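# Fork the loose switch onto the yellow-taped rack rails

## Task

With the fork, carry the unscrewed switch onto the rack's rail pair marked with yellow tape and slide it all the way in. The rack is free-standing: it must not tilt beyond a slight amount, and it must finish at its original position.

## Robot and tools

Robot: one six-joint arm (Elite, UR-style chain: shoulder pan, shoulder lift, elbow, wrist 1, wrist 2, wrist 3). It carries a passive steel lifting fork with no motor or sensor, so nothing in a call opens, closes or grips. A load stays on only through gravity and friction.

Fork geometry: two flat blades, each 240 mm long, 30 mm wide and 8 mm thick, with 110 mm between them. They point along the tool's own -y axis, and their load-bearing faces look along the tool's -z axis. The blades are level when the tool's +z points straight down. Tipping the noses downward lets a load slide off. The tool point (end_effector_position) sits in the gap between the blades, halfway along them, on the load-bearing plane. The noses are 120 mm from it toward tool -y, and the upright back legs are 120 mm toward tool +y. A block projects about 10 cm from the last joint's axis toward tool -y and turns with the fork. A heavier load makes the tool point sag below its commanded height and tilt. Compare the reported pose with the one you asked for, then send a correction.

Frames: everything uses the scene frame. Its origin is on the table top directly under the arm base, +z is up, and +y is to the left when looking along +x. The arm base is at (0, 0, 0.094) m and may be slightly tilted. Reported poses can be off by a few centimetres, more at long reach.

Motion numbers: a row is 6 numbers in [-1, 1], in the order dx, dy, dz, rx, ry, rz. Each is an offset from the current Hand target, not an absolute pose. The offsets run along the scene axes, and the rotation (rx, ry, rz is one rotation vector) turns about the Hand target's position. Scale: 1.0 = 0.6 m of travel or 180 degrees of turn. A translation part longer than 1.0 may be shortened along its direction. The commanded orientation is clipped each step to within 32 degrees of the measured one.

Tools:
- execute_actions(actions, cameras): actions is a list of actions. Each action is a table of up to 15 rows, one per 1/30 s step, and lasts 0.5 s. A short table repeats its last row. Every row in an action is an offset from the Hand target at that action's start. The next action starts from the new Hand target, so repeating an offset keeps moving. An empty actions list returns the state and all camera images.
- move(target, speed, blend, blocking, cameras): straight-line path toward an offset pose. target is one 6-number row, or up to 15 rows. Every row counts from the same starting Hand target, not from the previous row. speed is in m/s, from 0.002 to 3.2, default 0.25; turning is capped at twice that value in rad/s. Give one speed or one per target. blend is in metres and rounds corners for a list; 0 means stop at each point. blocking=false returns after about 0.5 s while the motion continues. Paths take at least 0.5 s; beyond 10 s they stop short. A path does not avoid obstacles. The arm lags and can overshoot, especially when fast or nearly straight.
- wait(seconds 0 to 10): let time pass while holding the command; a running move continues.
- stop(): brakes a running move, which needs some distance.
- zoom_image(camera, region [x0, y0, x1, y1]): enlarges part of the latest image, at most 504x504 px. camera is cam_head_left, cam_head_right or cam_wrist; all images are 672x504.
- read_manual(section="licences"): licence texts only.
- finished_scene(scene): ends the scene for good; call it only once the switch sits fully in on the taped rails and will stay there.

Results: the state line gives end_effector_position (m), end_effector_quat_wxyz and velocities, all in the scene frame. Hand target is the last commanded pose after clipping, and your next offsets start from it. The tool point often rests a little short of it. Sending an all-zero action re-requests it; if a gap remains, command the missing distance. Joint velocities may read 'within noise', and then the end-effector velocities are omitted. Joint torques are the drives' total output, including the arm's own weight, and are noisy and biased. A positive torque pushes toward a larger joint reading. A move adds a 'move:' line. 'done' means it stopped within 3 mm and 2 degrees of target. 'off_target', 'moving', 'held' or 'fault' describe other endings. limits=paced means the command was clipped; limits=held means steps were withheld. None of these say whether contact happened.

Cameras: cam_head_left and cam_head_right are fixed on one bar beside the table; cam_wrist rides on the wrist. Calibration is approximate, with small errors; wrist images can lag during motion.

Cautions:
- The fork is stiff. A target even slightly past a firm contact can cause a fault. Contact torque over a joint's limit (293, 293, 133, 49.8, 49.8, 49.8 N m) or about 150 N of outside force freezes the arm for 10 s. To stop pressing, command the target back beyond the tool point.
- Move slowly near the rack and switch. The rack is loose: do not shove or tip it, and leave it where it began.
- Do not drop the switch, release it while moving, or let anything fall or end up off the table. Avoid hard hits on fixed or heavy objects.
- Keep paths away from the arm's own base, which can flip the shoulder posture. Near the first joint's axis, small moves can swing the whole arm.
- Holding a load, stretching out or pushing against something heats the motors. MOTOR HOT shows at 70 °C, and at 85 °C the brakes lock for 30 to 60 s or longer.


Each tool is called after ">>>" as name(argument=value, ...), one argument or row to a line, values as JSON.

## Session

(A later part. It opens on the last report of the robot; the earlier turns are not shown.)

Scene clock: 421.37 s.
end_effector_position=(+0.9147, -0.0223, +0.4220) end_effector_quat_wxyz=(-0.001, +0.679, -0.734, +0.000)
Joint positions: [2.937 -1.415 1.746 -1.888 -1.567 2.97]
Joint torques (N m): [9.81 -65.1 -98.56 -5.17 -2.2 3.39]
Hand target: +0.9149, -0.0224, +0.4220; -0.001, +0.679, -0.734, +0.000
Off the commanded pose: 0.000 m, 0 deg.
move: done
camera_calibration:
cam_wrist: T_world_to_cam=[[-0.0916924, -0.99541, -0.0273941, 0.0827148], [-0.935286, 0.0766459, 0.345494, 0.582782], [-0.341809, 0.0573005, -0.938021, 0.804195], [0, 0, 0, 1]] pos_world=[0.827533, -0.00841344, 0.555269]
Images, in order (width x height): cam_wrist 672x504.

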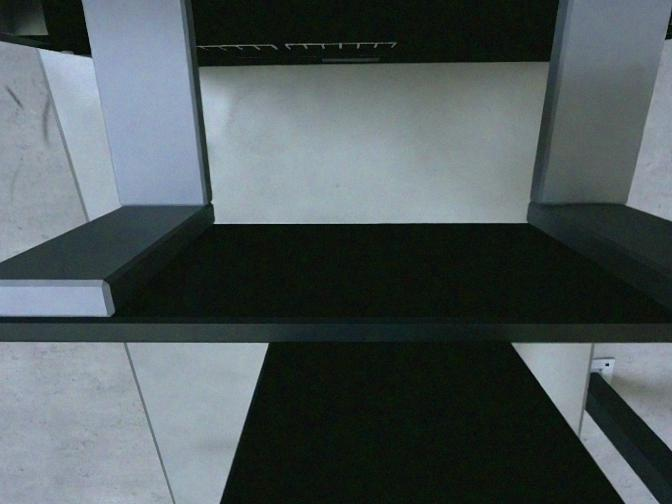

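>>> move(
  target=[0, 0, 0.02, 0, 0, 0],
  speed=0.04,
)

>>> move(
  target=[0, 0, 0.00667, 0, 0, 0],
  speed=0.02,
  cameras=["all"],
)

>>> zoom_image(
  camera="cam_head_right",
  region=[300, 80, 480, 260],
)

Scene clock: 429.70 s.
end_effector_position=(+0.9149, -0.0223, +0.4338) end_effector_quat_wxyz=(-0.001, +0.679, -0.734, +0.000)
Joint positions: [2.937 -1.421 1.731 -1.867 -1.567 2.97]
Joint torques (N m): [-3.54 -91.75 -99.25 -5.6 -2.01 0.23]
Hand target: +0.9149, -0.0224, +0.4340; -0.001, +0.679, -0.734, +0.000
Off the commanded pose: 0.000 m, 0 deg.
move: done

Scene clock: 430.40 s.
end_effector_position=(+0.9149, -0.0223, +0.4378) end_effector_quat_wxyz=(-0.001, +0.679, -0.734, +0.000)
Joint positions: [2.937 -1.423 1.726 -1.86 -1.567 2.97]
Joint torques (N m): [-15.27 -91.24 -98.87 -5.49 -1.82 -1.5]
Hand target: +0.9149, -0.0224, +0.4380; -0.001, +0.679, -0.734, +0.000
Off the commanded pose: 0.000 m, 0 deg.
move: done
camera_calibration:
cam_wrist: T_world_to_cam=[[-0.0916924, -0.99541, -0.0273941, 0.083166], [-0.935286, 0.0766459, 0.345494, 0.57751], [-0.341809, 0.0573005, -0.938021, 0.819084], [0, 0, 0, 1]] pos_world=[0.827733, -0.00841344, 0.571069]

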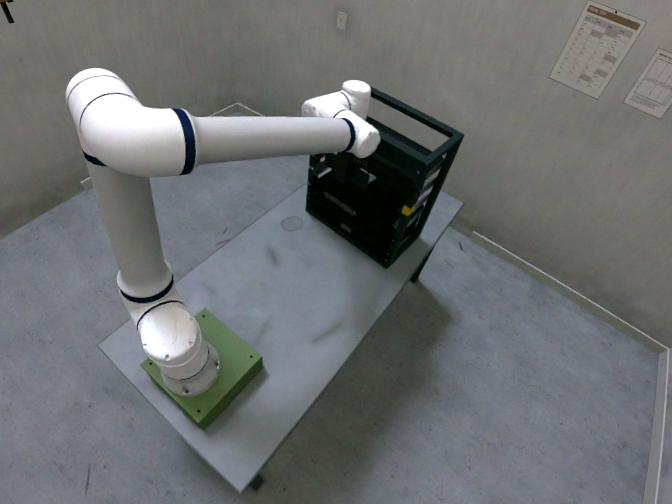

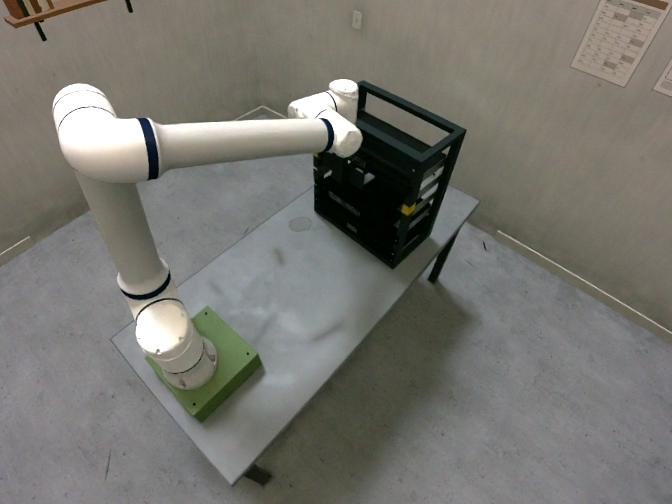

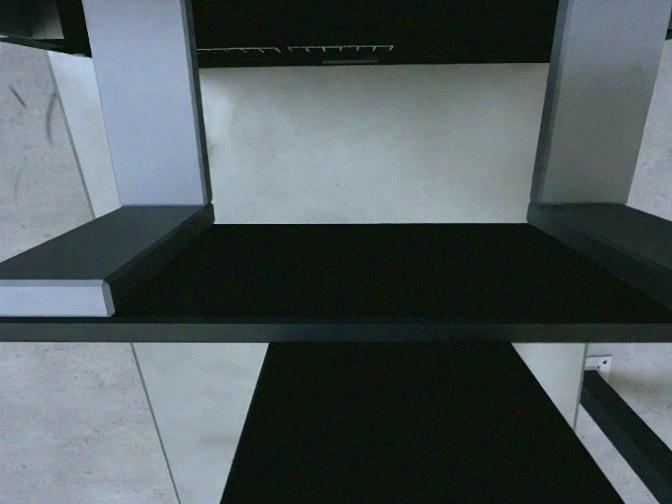

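Scaled by 2.800.

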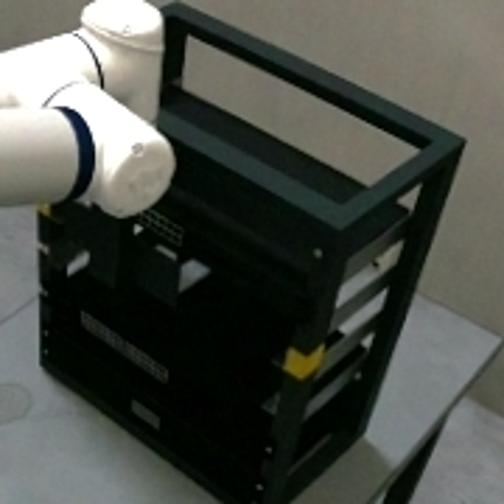

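>>> move(
  target=[0, 0, 0.00417, 0, 0, 0],
  speed=0.02,
)

>>> move(
  target=[0, 0, 0.00417, 0, 0, 0],
  speed=0.02,
)

>>> move(
  target=[0, 0, 0.00417, 0, 0, 0],
  speed=0.02,
  cameras=["cam_wrist", "cam_head_right"],
)

>>> zoom_image(
  camera="cam_head_right",
  region=[300, 80, 480, 260],
)

Scene clock: 436.23 s.
end_effector_position=(+0.9149, -0.0224, +0.4403) end_effector_quat_wxyz=(-0.001, +0.679, -0.734, +0.000)
Joint positions: [2.937 -1.424 1.722 -1.856 -1.567 2.97]
Joint torques (N m): [-15.85 -108.18 -119.4 -10.8 1.54 -1.54]
Hand target: +0.9149, -0.0224, +0.4405; -0.001, +0.679, -0.734, +0.000
Off the commanded pose: 0.000 m, 0 deg.
move: done

Scene clock: 436.93 s.
end_effector_position=(+0.9149, -0.0223, +0.4428) end_effector_quat_wxyz=(-0.001, +0.679, -0.734, +0.000)
Joint positions: [2.937 -1.425 1.719 -1.851 -1.567 2.97]
Joint torques (N m): [-15.5 -127.64 -143.15 -18.57 3.46 -1.58]
Hand target: +0.9149, -0.0224, +0.4430; -0.001, +0.679, -0.734, +0.000
Off the commanded pose: 0.000 m, 0 deg.
move: done

Scene clock: 437.63 s.
end_effector_position=(+0.9149, -0.0223, +0.4454) end_effector_quat_wxyz=(-0.001, +0.679, -0.734, +0.000)
Joint positions: [2.937 -1.426 1.716 -1.847 -1.567 2.97]
Joint torques (N m): [-17.11 -126.5 -143.02 -18.41 3.4 -1.41]
Hand target: +0.9149, -0.0224, +0.4455; -0.001, +0.679, -0.734, +0.000
Off the commanded pose: 0.000 m, 0 deg.
move: done
camera_calibration:
cam_wrist: T_world_to_cam=[[-0.0916924, -0.99541, -0.0273941, 0.0833714], [-0.935286, 0.0766459, 0.345494, 0.574919], [-0.341809, 0.0573005, -0.938021, 0.826119], [0, 0, 0, 1]] pos_world=[0.827733, -0.00841344, 0.578569]
Images, in order (width x height): cam_head_right 672x504, cam_wrist 672x504.

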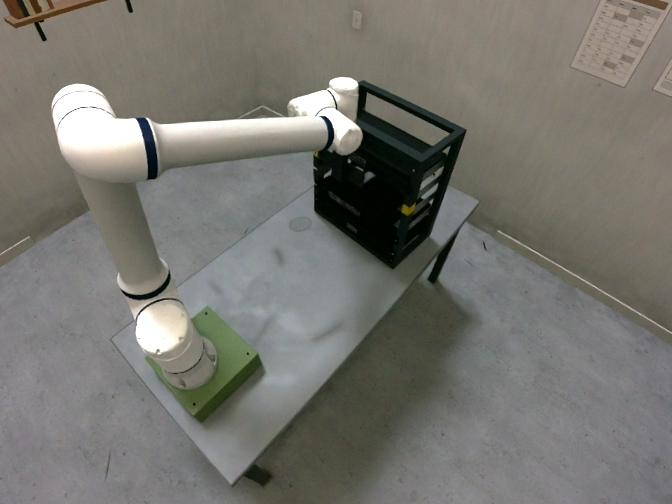

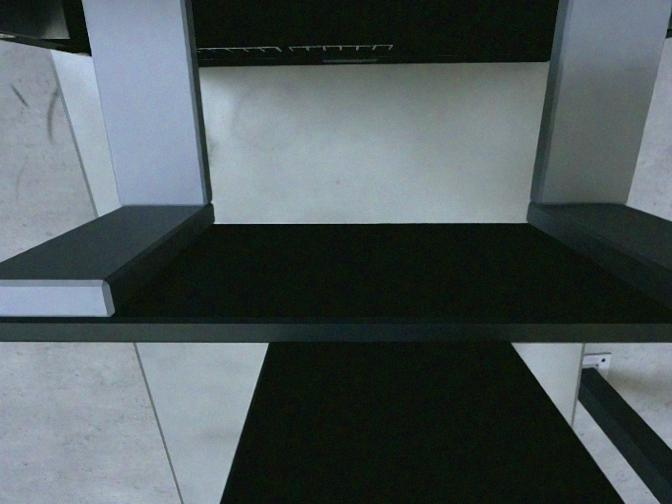

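Scaled by 2.800.

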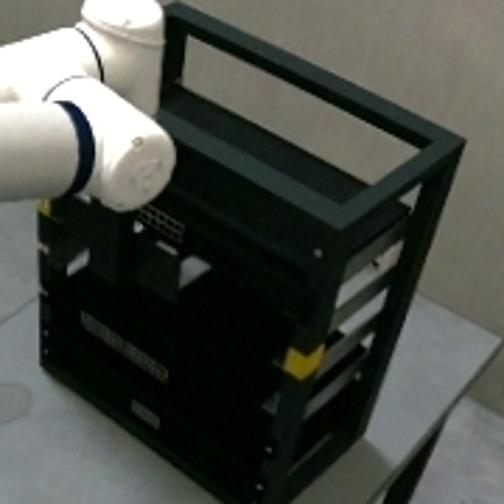

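>>> move(
  target=[-0.1412, 0.01136, 0, 0, 0, 0],
  speed=0.1,
  cameras=["all"],
)

>>> zoom_image(
  camera="cam_head_right",
  region=[300, 80, 480, 260],
)

>>> zoom_image(
  camera="cam_head_left",
  region=[290, 80, 470, 260],
)

Scene clock: 465.40 s.
end_effector_position=(+0.8304, -0.0156, +0.4455) end_effector_quat_wxyz=(-0.001, +0.679, -0.734, +0.000) end_effector_velocity=(-0.002, +0.001, +0.001) end_effector_angular_velocity=(+0.000, -0.001, +0.001)
Joint positions: [2.916 -1.566 1.865 -1.856 -1.567 2.948]
Joint velocities: [0 -0.005 0.003 0.001 0 -0.001]
Joint torques (N m): [-24.09 -109.99 -118.34 -22.16 2.14 -1.94]
Hand target: +0.8302, -0.0155, +0.4455; -0.001, +0.679, -0.734, +0.000
Off the commanded pose: 0.000 m, 0 deg.
move: done
camera_calibration:
cam_wrist: T_world_to_cam=[[-0.091786, -0.995403, -0.0273607, 0.0824478], [-0.935277, 0.0767451, 0.345496, 0.49529], [-0.341808, 0.0573015, -0.938021, 0.797033], [0, 0, 0, 1]] pos_world=[0.743233, -0.00161349, 0.578769]

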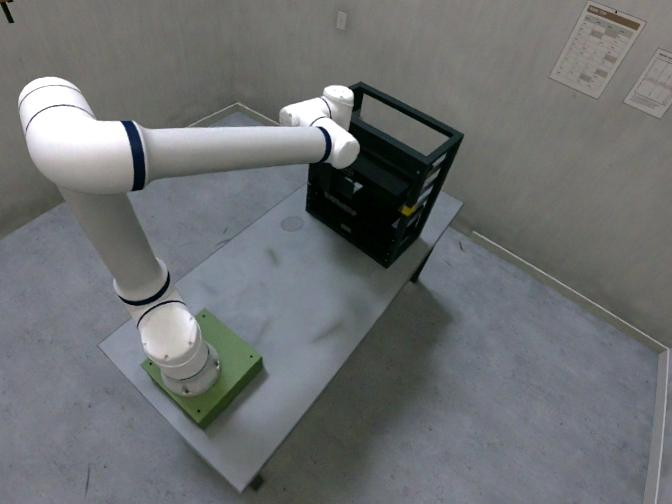

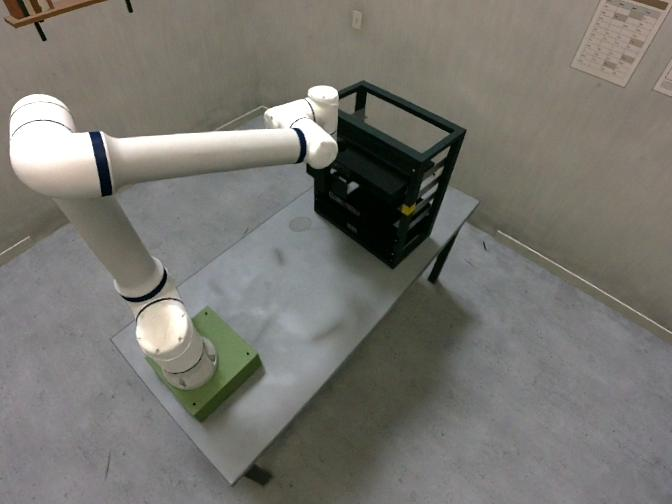

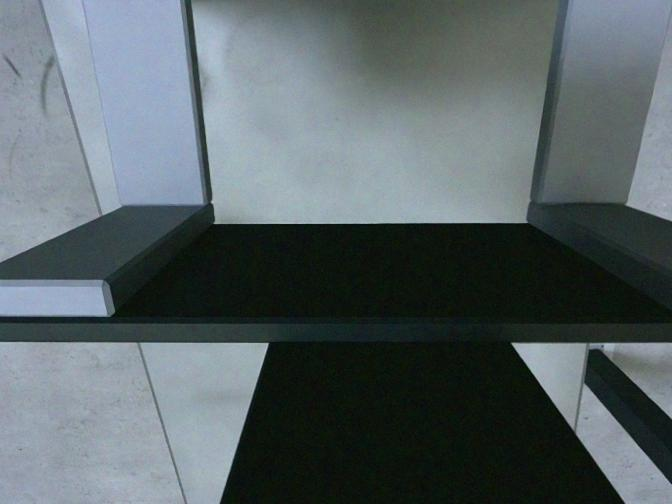

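Scaled by 2.800.

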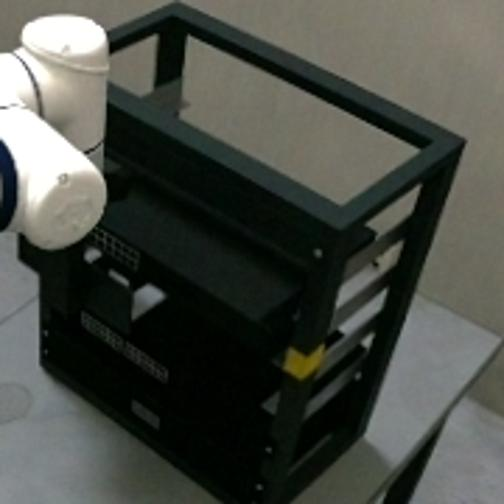

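Scaled by 2.800.

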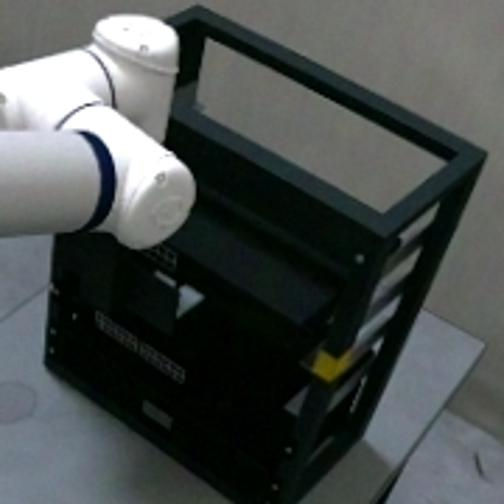

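>>> move(
  target=[
    [0.0465, -0.00374, 0, 0, 0, 0],
    [0.0465, -0.00374, -0.01333, 0, 0, 0],
  ],
  speed=[0.08, 0.02],
)

>>> move(
  target=[0, 0, -0.00667, 0, 0, 0],
  speed=0.02,
)

Scene clock: 486.33 s.
end_effector_position=(+0.8581, -0.0178, +0.4378) end_effector_quat_wxyz=(-0.001, +0.679, -0.734, +0.000)
Joint positions: [2.923 -1.516 1.828 -1.87 -1.567 2.956]
Joint torques (N m): [9.1 -54.01 -74.44 -10.34 0.95 2.58]
Hand target: +0.8581, -0.0178, +0.4375; -0.001, +0.679, -0.734, +0.000
Off the commanded pose: 0.000 m, 0 deg.
move: done

Scene clock: 487.03 s.
end_effector_position=(+0.8581, -0.0178, +0.4337) end_effector_quat_wxyz=(-0.001, +0.679, -0.734, +0.000)
Joint positions: [2.923 -1.514 1.833 -1.877 -1.567 2.956]
Joint torques (N m): [9.08 -53.27 -74.21 -10.54 -0.77 2.32]
Hand target: +0.8581, -0.0178, +0.4335; -0.001, +0.679, -0.734, +0.000
Off the commanded pose: 0.000 m, 0 deg.
move: done

>>> move(
  target=[
    [0, 0, -0.00583, 0, 0, 0],
    [0.0980, -0.00789, -0.00583, 0, 0, 0],
  ],
  speed=[0.03, 0.1],
  cameras=["all"],
)

>>> zoom_image(
  camera="cam_wrist",
  region=[150, 0, 610, 250],
)

>>> zoom_image(
  camera="cam_head_right",
  region=[300, 80, 480, 260],
)

Scene clock: 492.13 s.
end_effector_position=(+0.9167, -0.0225, +0.4300) end_effector_quat_wxyz=(-0.001, +0.679, -0.734, +0.000)
Joint positions: [2.938 -1.416 1.732 -1.874 -1.566 2.97]
Joint torques (N m): [9.33 -62.32 -98.64 -5.08 0.1 3.35]
Hand target: +0.9169, -0.0225, +0.4300; -0.001, +0.679, -0.734, +0.000
Off the commanded pose: 0.000 m, 0 deg.
move: done
camera_calibration:
cam_wrist: T_world_to_cam=[[-0.0917256, -0.995405, -0.0274879, 0.083098], [-0.935283, 0.0766445, 0.345502, 0.58189], [-0.341807, 0.0574003, -0.938015, 0.812384], [0, 0, 0, 1]] pos_world=[0.829533, -0.00851359, 0.563269]

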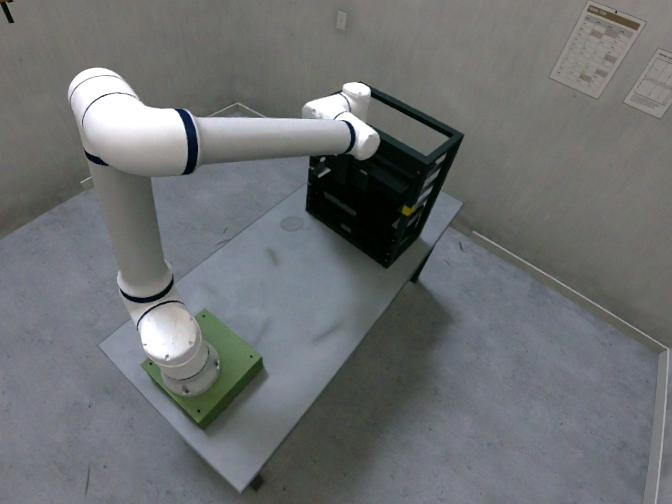

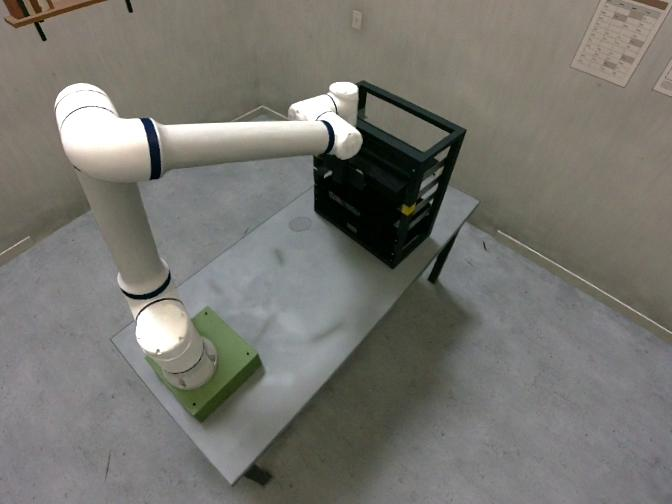

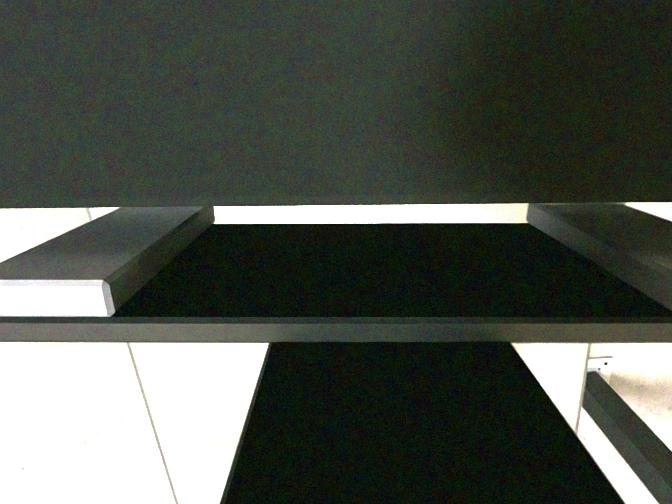

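Scaled by 1.096.

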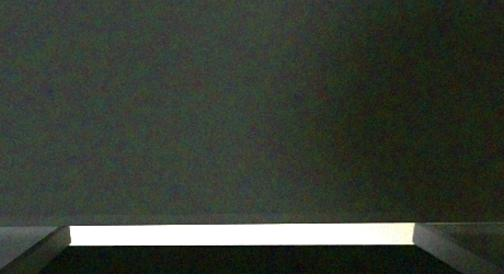

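Scaled by 2.800.

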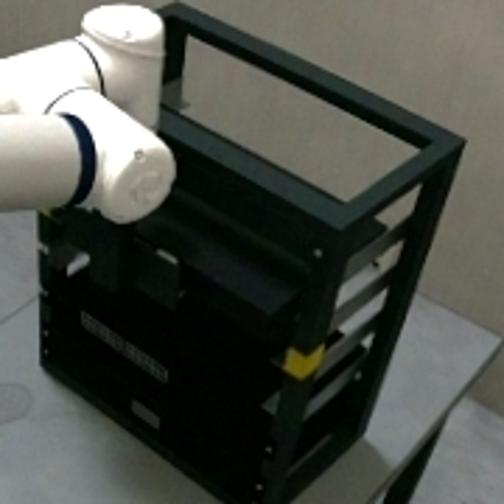

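>>> move(
  target=[
    [0, 0, 0.0133, 0, 0, 0],
    [0, 0, 0.0267, 0, 0, 0],
  ],
  speed=[0.04, 0.02],
  cameras=["cam_wrist"],
)

Scene clock: 497.27 s.
end_effector_position=(+0.9169, -0.0225, +0.4458) end_effector_quat_wxyz=(-0.001, +0.679, -0.734, +0.000) end_effector_velocity=(-0.001, +0.000, +0.001) end_effector_angular_velocity=(+0.001, +0.003, +0.000)
Joint positions: [2.938 -1.423 1.711 -1.846 -1.567 2.97]
Joint velocities: [0 -0.001 -0.001 0.005 0 0]
Joint torques (N m): [-13.94 -126.69 -140.6 -16.43 3.08 -1.67]
Hand target: +0.9169, -0.0225, +0.4460; -0.001, +0.679, -0.734, +0.000
Off the commanded pose: 0.000 m, 0 deg.
move: done
camera_calibration:
cam_wrist: T_world_to_cam=[[-0.0916933, -0.99541, -0.0273953, 0.0834704], [-0.935274, 0.0766444, 0.345526, 0.576597], [-0.34184, 0.0573045, -0.938009, 0.827296], [0, 0, 0, 1]] pos_world=[0.829733, -0.00851345, 0.579069]
Images, in order (width x height): cam_wrist 672x504.

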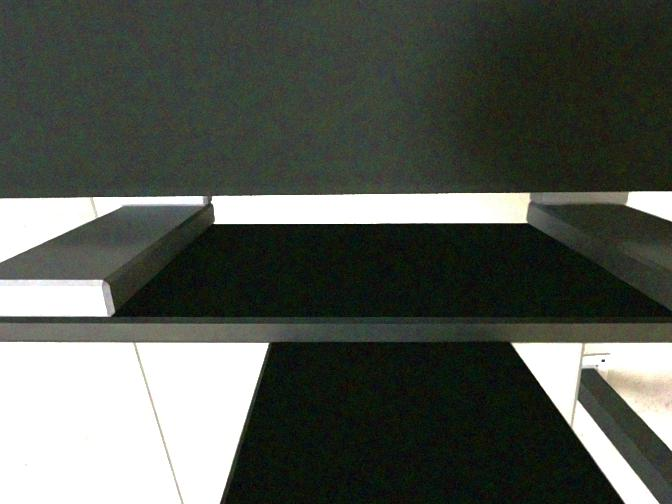

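>>> move(
  target=[
    [-0.4303, 0.0346, 0, 0, 0, 0],
    [-0.4303, 0.0346, -0.1482, 0, 0, 0],
  ],
  speed=[0.14, 0.1],
  blend=[0.01, 0],
  cameras=["all"],
)

>>> zoom_image(
  camera="cam_head_right",
  region=[260, 70, 480, 290],
)

>>> zoom_image(
  camera="cam_head_left",
  region=[260, 70, 480, 290],
)

Scene clock: 516.73 s.
end_effector_position=(+0.6587, -0.0018, +0.3573) end_effector_quat_wxyz=(-0.001, +0.679, -0.734, +0.000)
Joint positions: [2.849 -1.822 2.246 -1.981 -1.568 2.882]
Joint torques (N m): [6.03 -42.53 -109.63 -20.83 3.16 3.51]
Hand target: +0.6587, -0.0018, +0.3571; -0.001, +0.679, -0.734, +0.000
Off the commanded pose: 0.000 m, 0 deg.
move: done
camera_calibration:
cam_wrist: T_world_to_cam=[[-0.091786, -0.995403, -0.0273607, 0.0780115], [-0.935277, 0.0767451, 0.345496, 0.364116], [-0.341808, 0.0573015, -0.938021, 0.65482], [0, 0, 0, 1]] pos_world=[0.571533, 0.0121865, 0.490569]

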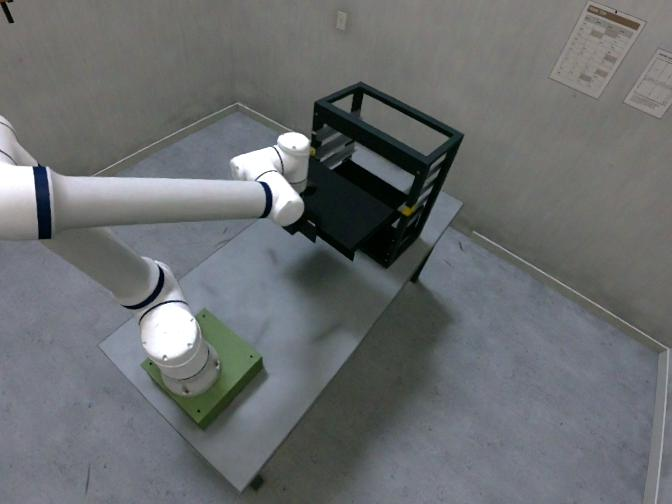

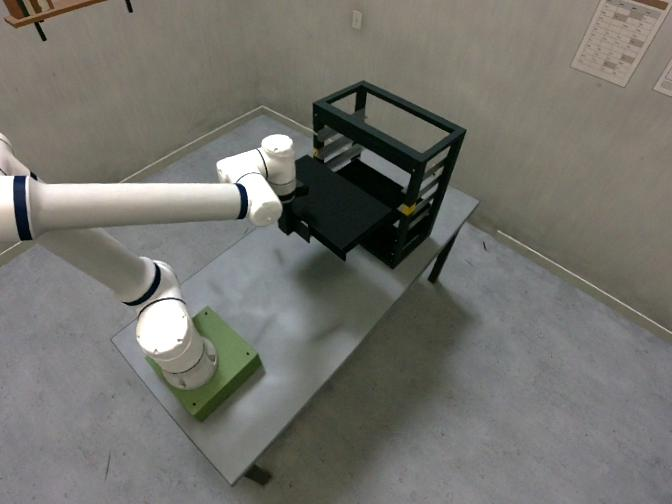

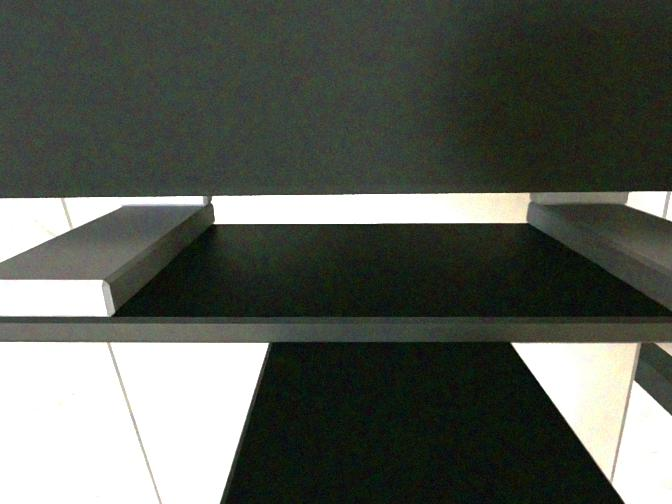

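Scaled by 2.291.

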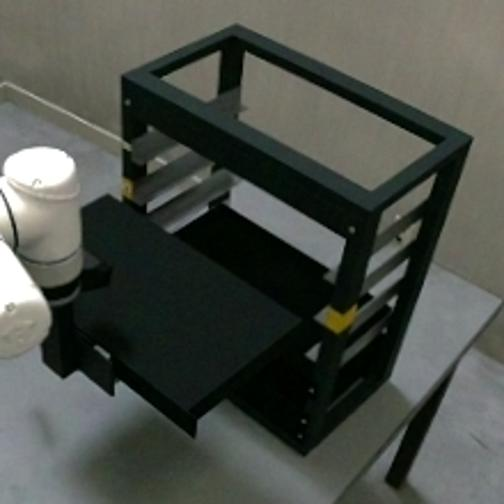

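Scaled by 2.291.

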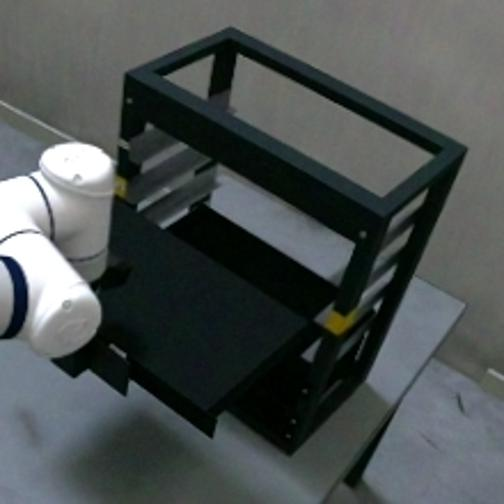

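>>> move(
  target=[0.1661, -0.01337, 0, 0, 0, 0],
  speed=0.1,
  cameras=["all"],
)

>>> zoom_image(
  camera="cam_head_right",
  region=[270, 80, 480, 290],
)

>>> zoom_image(
  camera="cam_head_left",
  region=[270, 80, 480, 290],
)

Scene clock: 529.00 s.
end_effector_position=(+0.7582, -0.0097, +0.3571) end_effector_quat_wxyz=(-0.001, +0.679, -0.734, +0.000)
Joint positions: [2.893 -1.634 2.096 -2.019 -1.567 2.925]
Joint torques (N m): [10.09 -65.04 -132.84 -21.24 0.7 3.29]
Hand target: +0.7584, -0.0098, +0.3571; -0.001, +0.679, -0.734, +0.000
Off the commanded pose: 0.000 m, 0 deg.
move: done
camera_calibration:
cam_wrist: T_world_to_cam=[[-0.0917256, -0.995405, -0.0274879, 0.0791881], [-0.935283, 0.0766445, 0.345502, 0.457768], [-0.341807, 0.0574003, -0.938015, 0.689063], [0, 0, 0, 1]] pos_world=[0.670933, 0.00418641, 0.490369]

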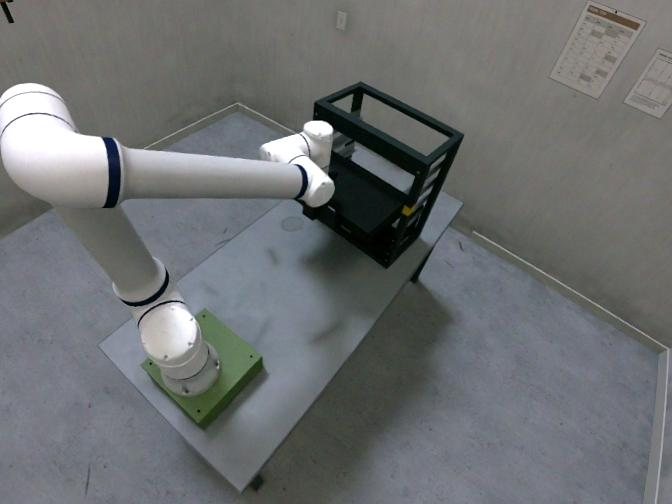

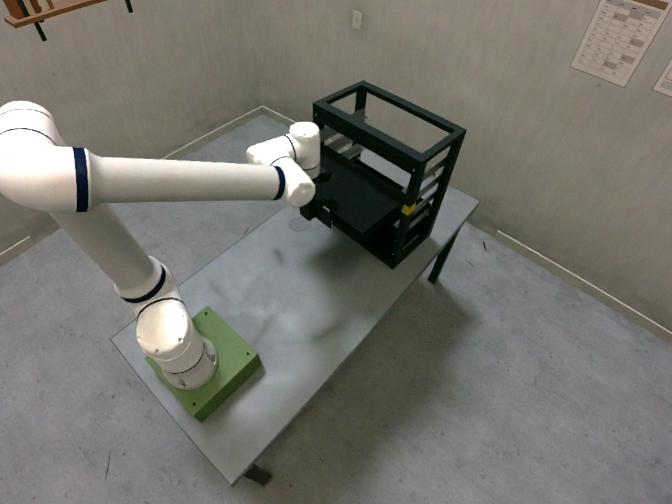

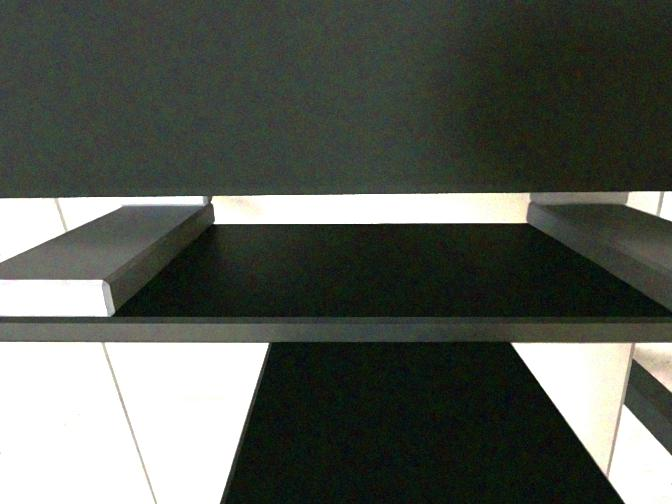

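Scaled by 2.400.

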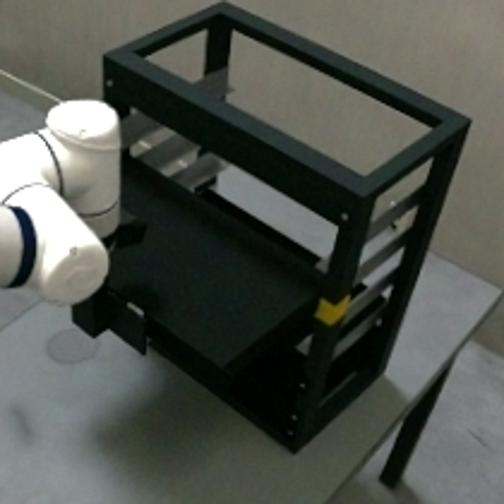

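Scaled by 2.400.

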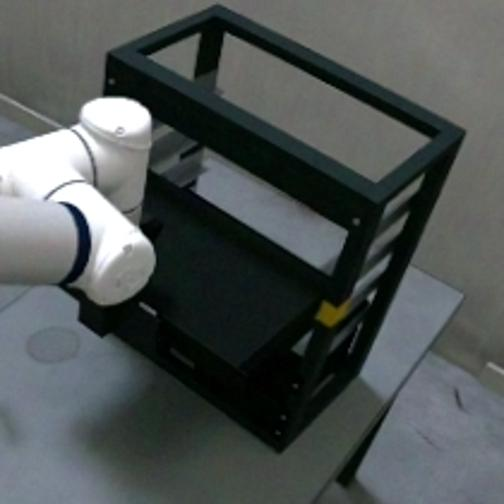

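>>> move(
  target=[0.2625, -0.02112, 0, 0, 0, 0],
  speed=0.09,
  cameras=["all"],
)

>>> zoom_image(
  camera="cam_head_right",
  region=[290, 80, 480, 270],
)

>>> zoom_image(
  camera="cam_head_left",
  region=[290, 80, 480, 270],
)

Scene clock: 534.57 s.
end_effector_position=(+0.9157, -0.0224, +0.3571) end_effector_quat_wxyz=(-0.001, +0.679, -0.734, +0.000)
Joint positions: [2.938 -1.374 1.819 -2.003 -1.566 2.97]
Joint torques (N m): [8.51 -100.39 -134.28 -16.26 0.92 3.37]
Hand target: +0.9159, -0.0224, +0.3571; -0.001, +0.679, -0.734, +0.000
Off the commanded pose: 0.000 m, 0 deg.
move: done
camera_calibration:
cam_wrist: T_world_to_cam=[[-0.0917256, -0.995405, -0.0274879, 0.0809932], [-0.935283, 0.0766445, 0.345502, 0.606048], [-0.341807, 0.0574003, -0.938015, 0.743627], [0, 0, 0, 1]] pos_world=[0.828433, -0.00851359, 0.490369]

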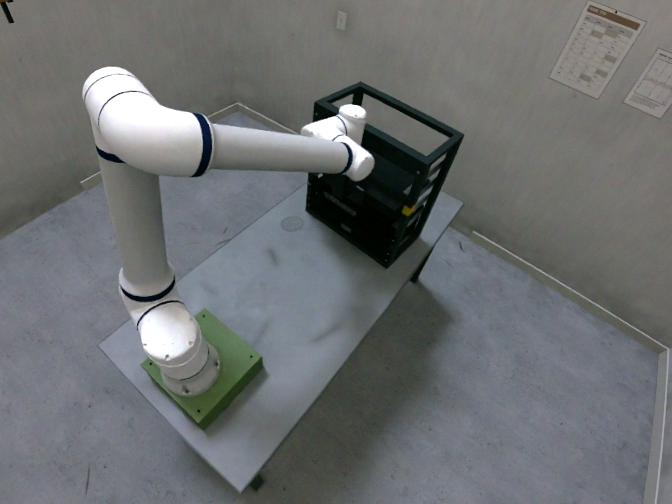

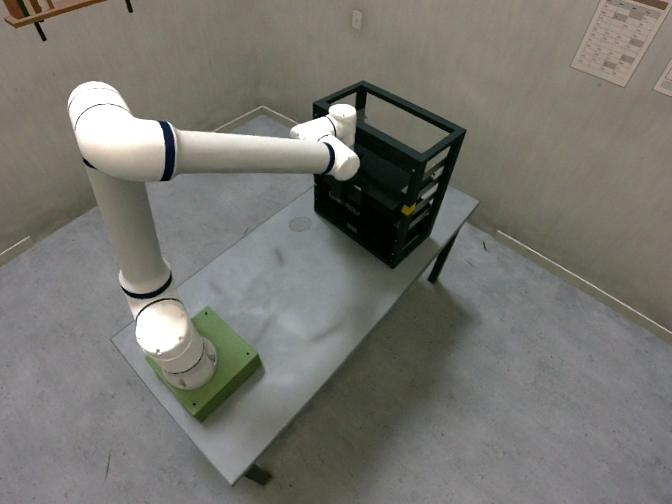

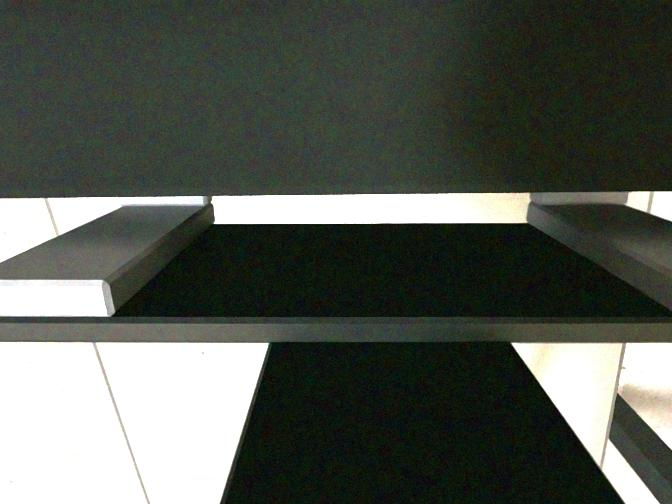

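Scaled by 2.653.

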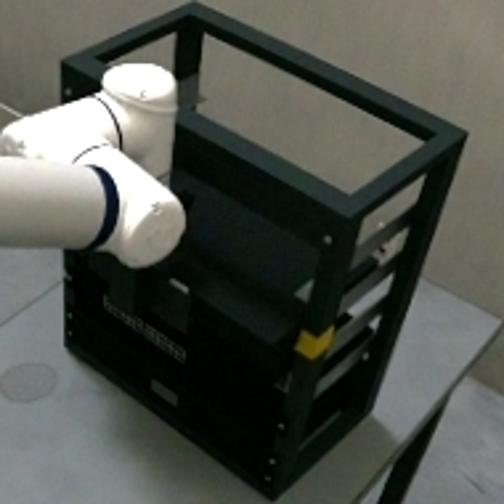

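Scaled by 2.653.

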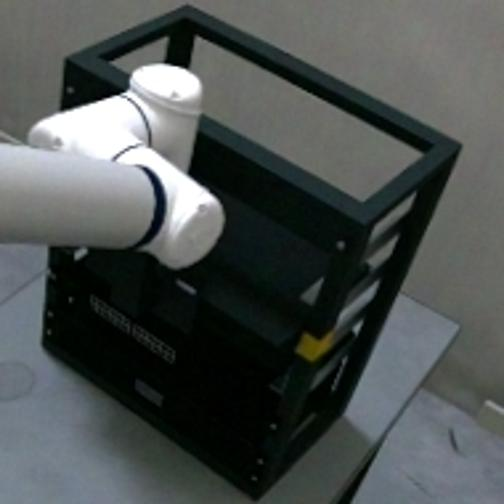

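>>> move(
  target=[0, 0, -0.0135, 0, 0, 0],
  speed=0.02,
)

>>> move(
  target=[0, 0, -0.0120, 0, 0, 0],
  speed=0.02,
  cameras=["cam_wrist", "cam_head_right"],
)

>>> zoom_image(
  camera="cam_head_right",
  region=[290, 80, 480, 270],
)

Scene clock: 538.03 s.
end_effector_position=(+0.9160, -0.0225, +0.3494) end_effector_quat_wxyz=(-0.001, +0.679, -0.734, +0.000)
Joint positions: [2.938 -1.368 1.827 -2.017 -1.567 2.97]
Joint torques (N m): [6.61 -74.29 -77.99 -12 1.76 2.94]
Hand target: +0.9159, -0.0224, +0.3490; -0.001, +0.679, -0.734, +0.000
Off the commanded pose: 0.000 m, 0 deg.
move: done

Scene clock: 538.80 s.
end_effector_position=(+0.9159, -0.0225, +0.3420) end_effector_quat_wxyz=(-0.001, +0.679, -0.734, +0.000)
Joint positions: [2.938 -1.363 1.835 -2.03 -1.567 2.97]
Joint torques (N m): [9.24 -66.81 -70.05 -10.55 1.99 2.94]
Hand target: +0.9159, -0.0224, +0.3418; -0.001, +0.679, -0.734, +0.000
Off the commanded pose: 0.000 m, 0 deg.
move: done
camera_calibration:
cam_wrist: T_world_to_cam=[[-0.0916924, -0.99541, -0.0273941, 0.0805337], [-0.935286, 0.0766459, 0.345494, 0.611552], [-0.341809, 0.0573005, -0.938021, 0.729569], [0, 0, 0, 1]] pos_world=[0.828733, -0.00851344, 0.475269]
Images, in order (width x height): cam_head_right 672x504, cam_wrist 672x504.

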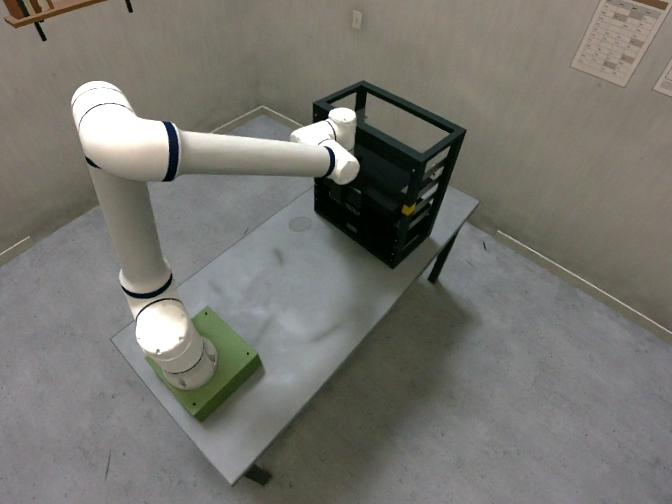

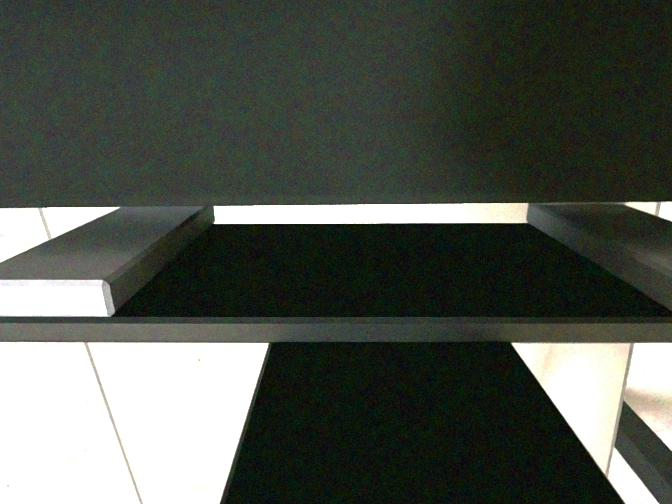

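Scaled by 2.653.

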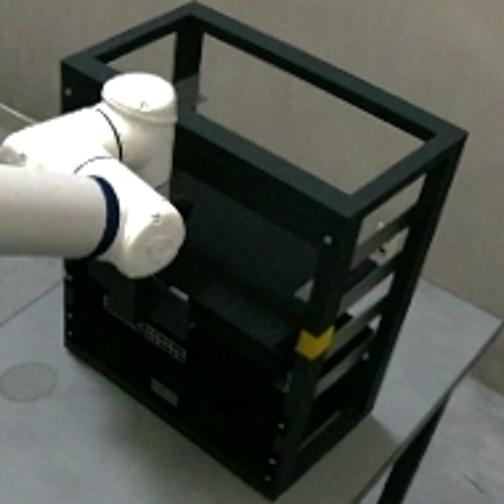

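>>> move(
  target=[
    [-0.4286, 0.0345, 0, 0, 0, 0],
    [-0.4286, 0.0345, 0.0553, 0, 0, 0],
  ],
  speed=[0.2, 0.1],
  blend=[0.008, 0],
  cameras=["all"],
)

>>> zoom_image(
  camera="cam_head_right",
  region=[280, 80, 480, 280],
)

>>> zoom_image(
  camera="cam_head_left",
  region=[280, 80, 480, 280],
)

Scene clock: 550.13 s.
end_effector_position=(+0.6587, -0.0017, +0.3748) end_effector_quat_wxyz=(-0.001, +0.679, -0.734, +0.000)
Joint positions: [2.849 -1.836 2.222 -1.943 -1.568 2.882]
Joint torques (N m): [-22.71 -46.61 -96.7 -5.18 2.1 -2.22]
Hand target: +0.6587, -0.0017, +0.3750; -0.001, +0.679, -0.734, +0.000
Off the commanded pose: 0.000 m, 0 deg.
move: done
camera_calibration:
cam_wrist: T_world_to_cam=[[-0.0916924, -0.99541, -0.0273941, 0.078454], [-0.935286, 0.0766459, 0.345494, 0.358077], [-0.341809, 0.0573005, -0.938021, 0.671236], [0, 0, 0, 1]] pos_world=[0.571533, 0.0121866, 0.508069]

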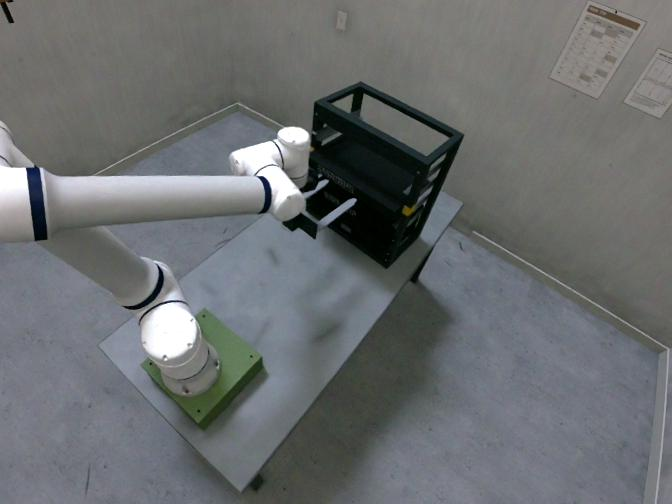

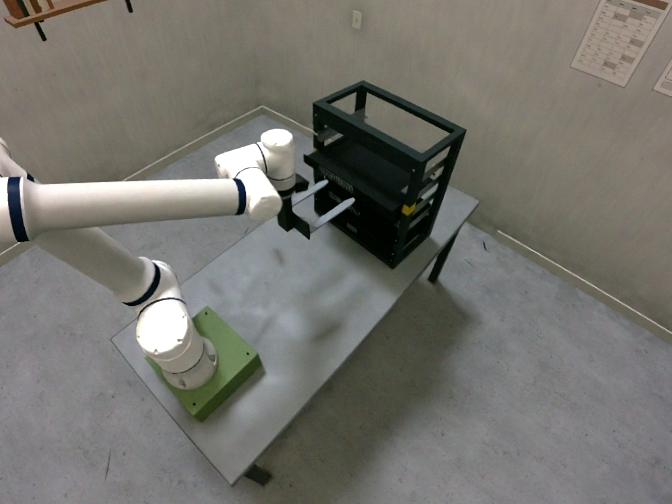

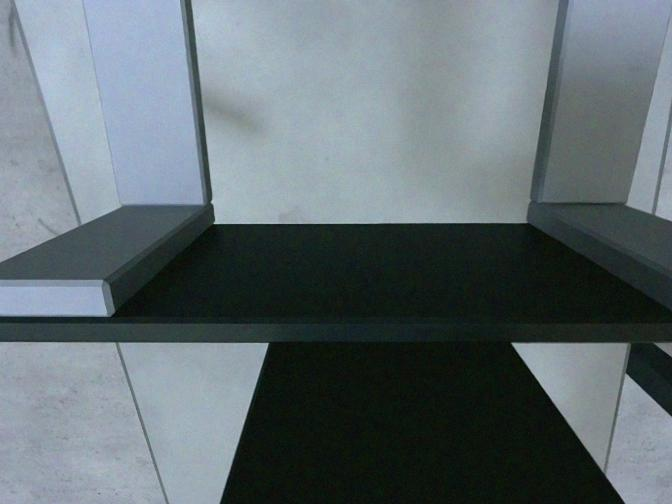

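Scaled by 2.520.

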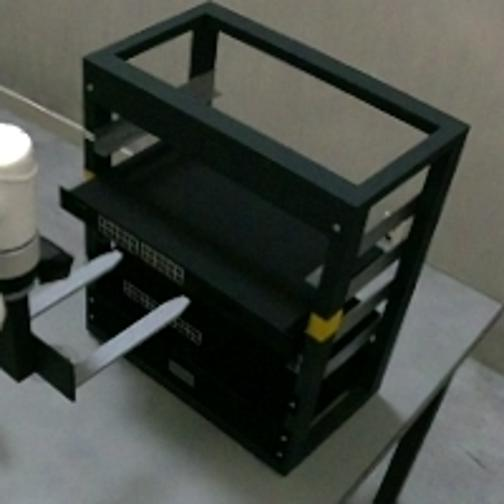

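Scaled by 2.520.

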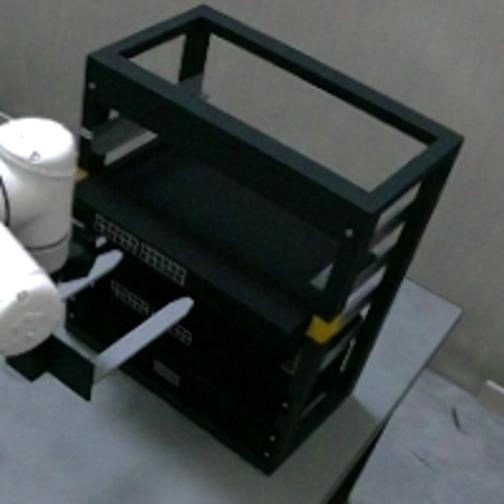

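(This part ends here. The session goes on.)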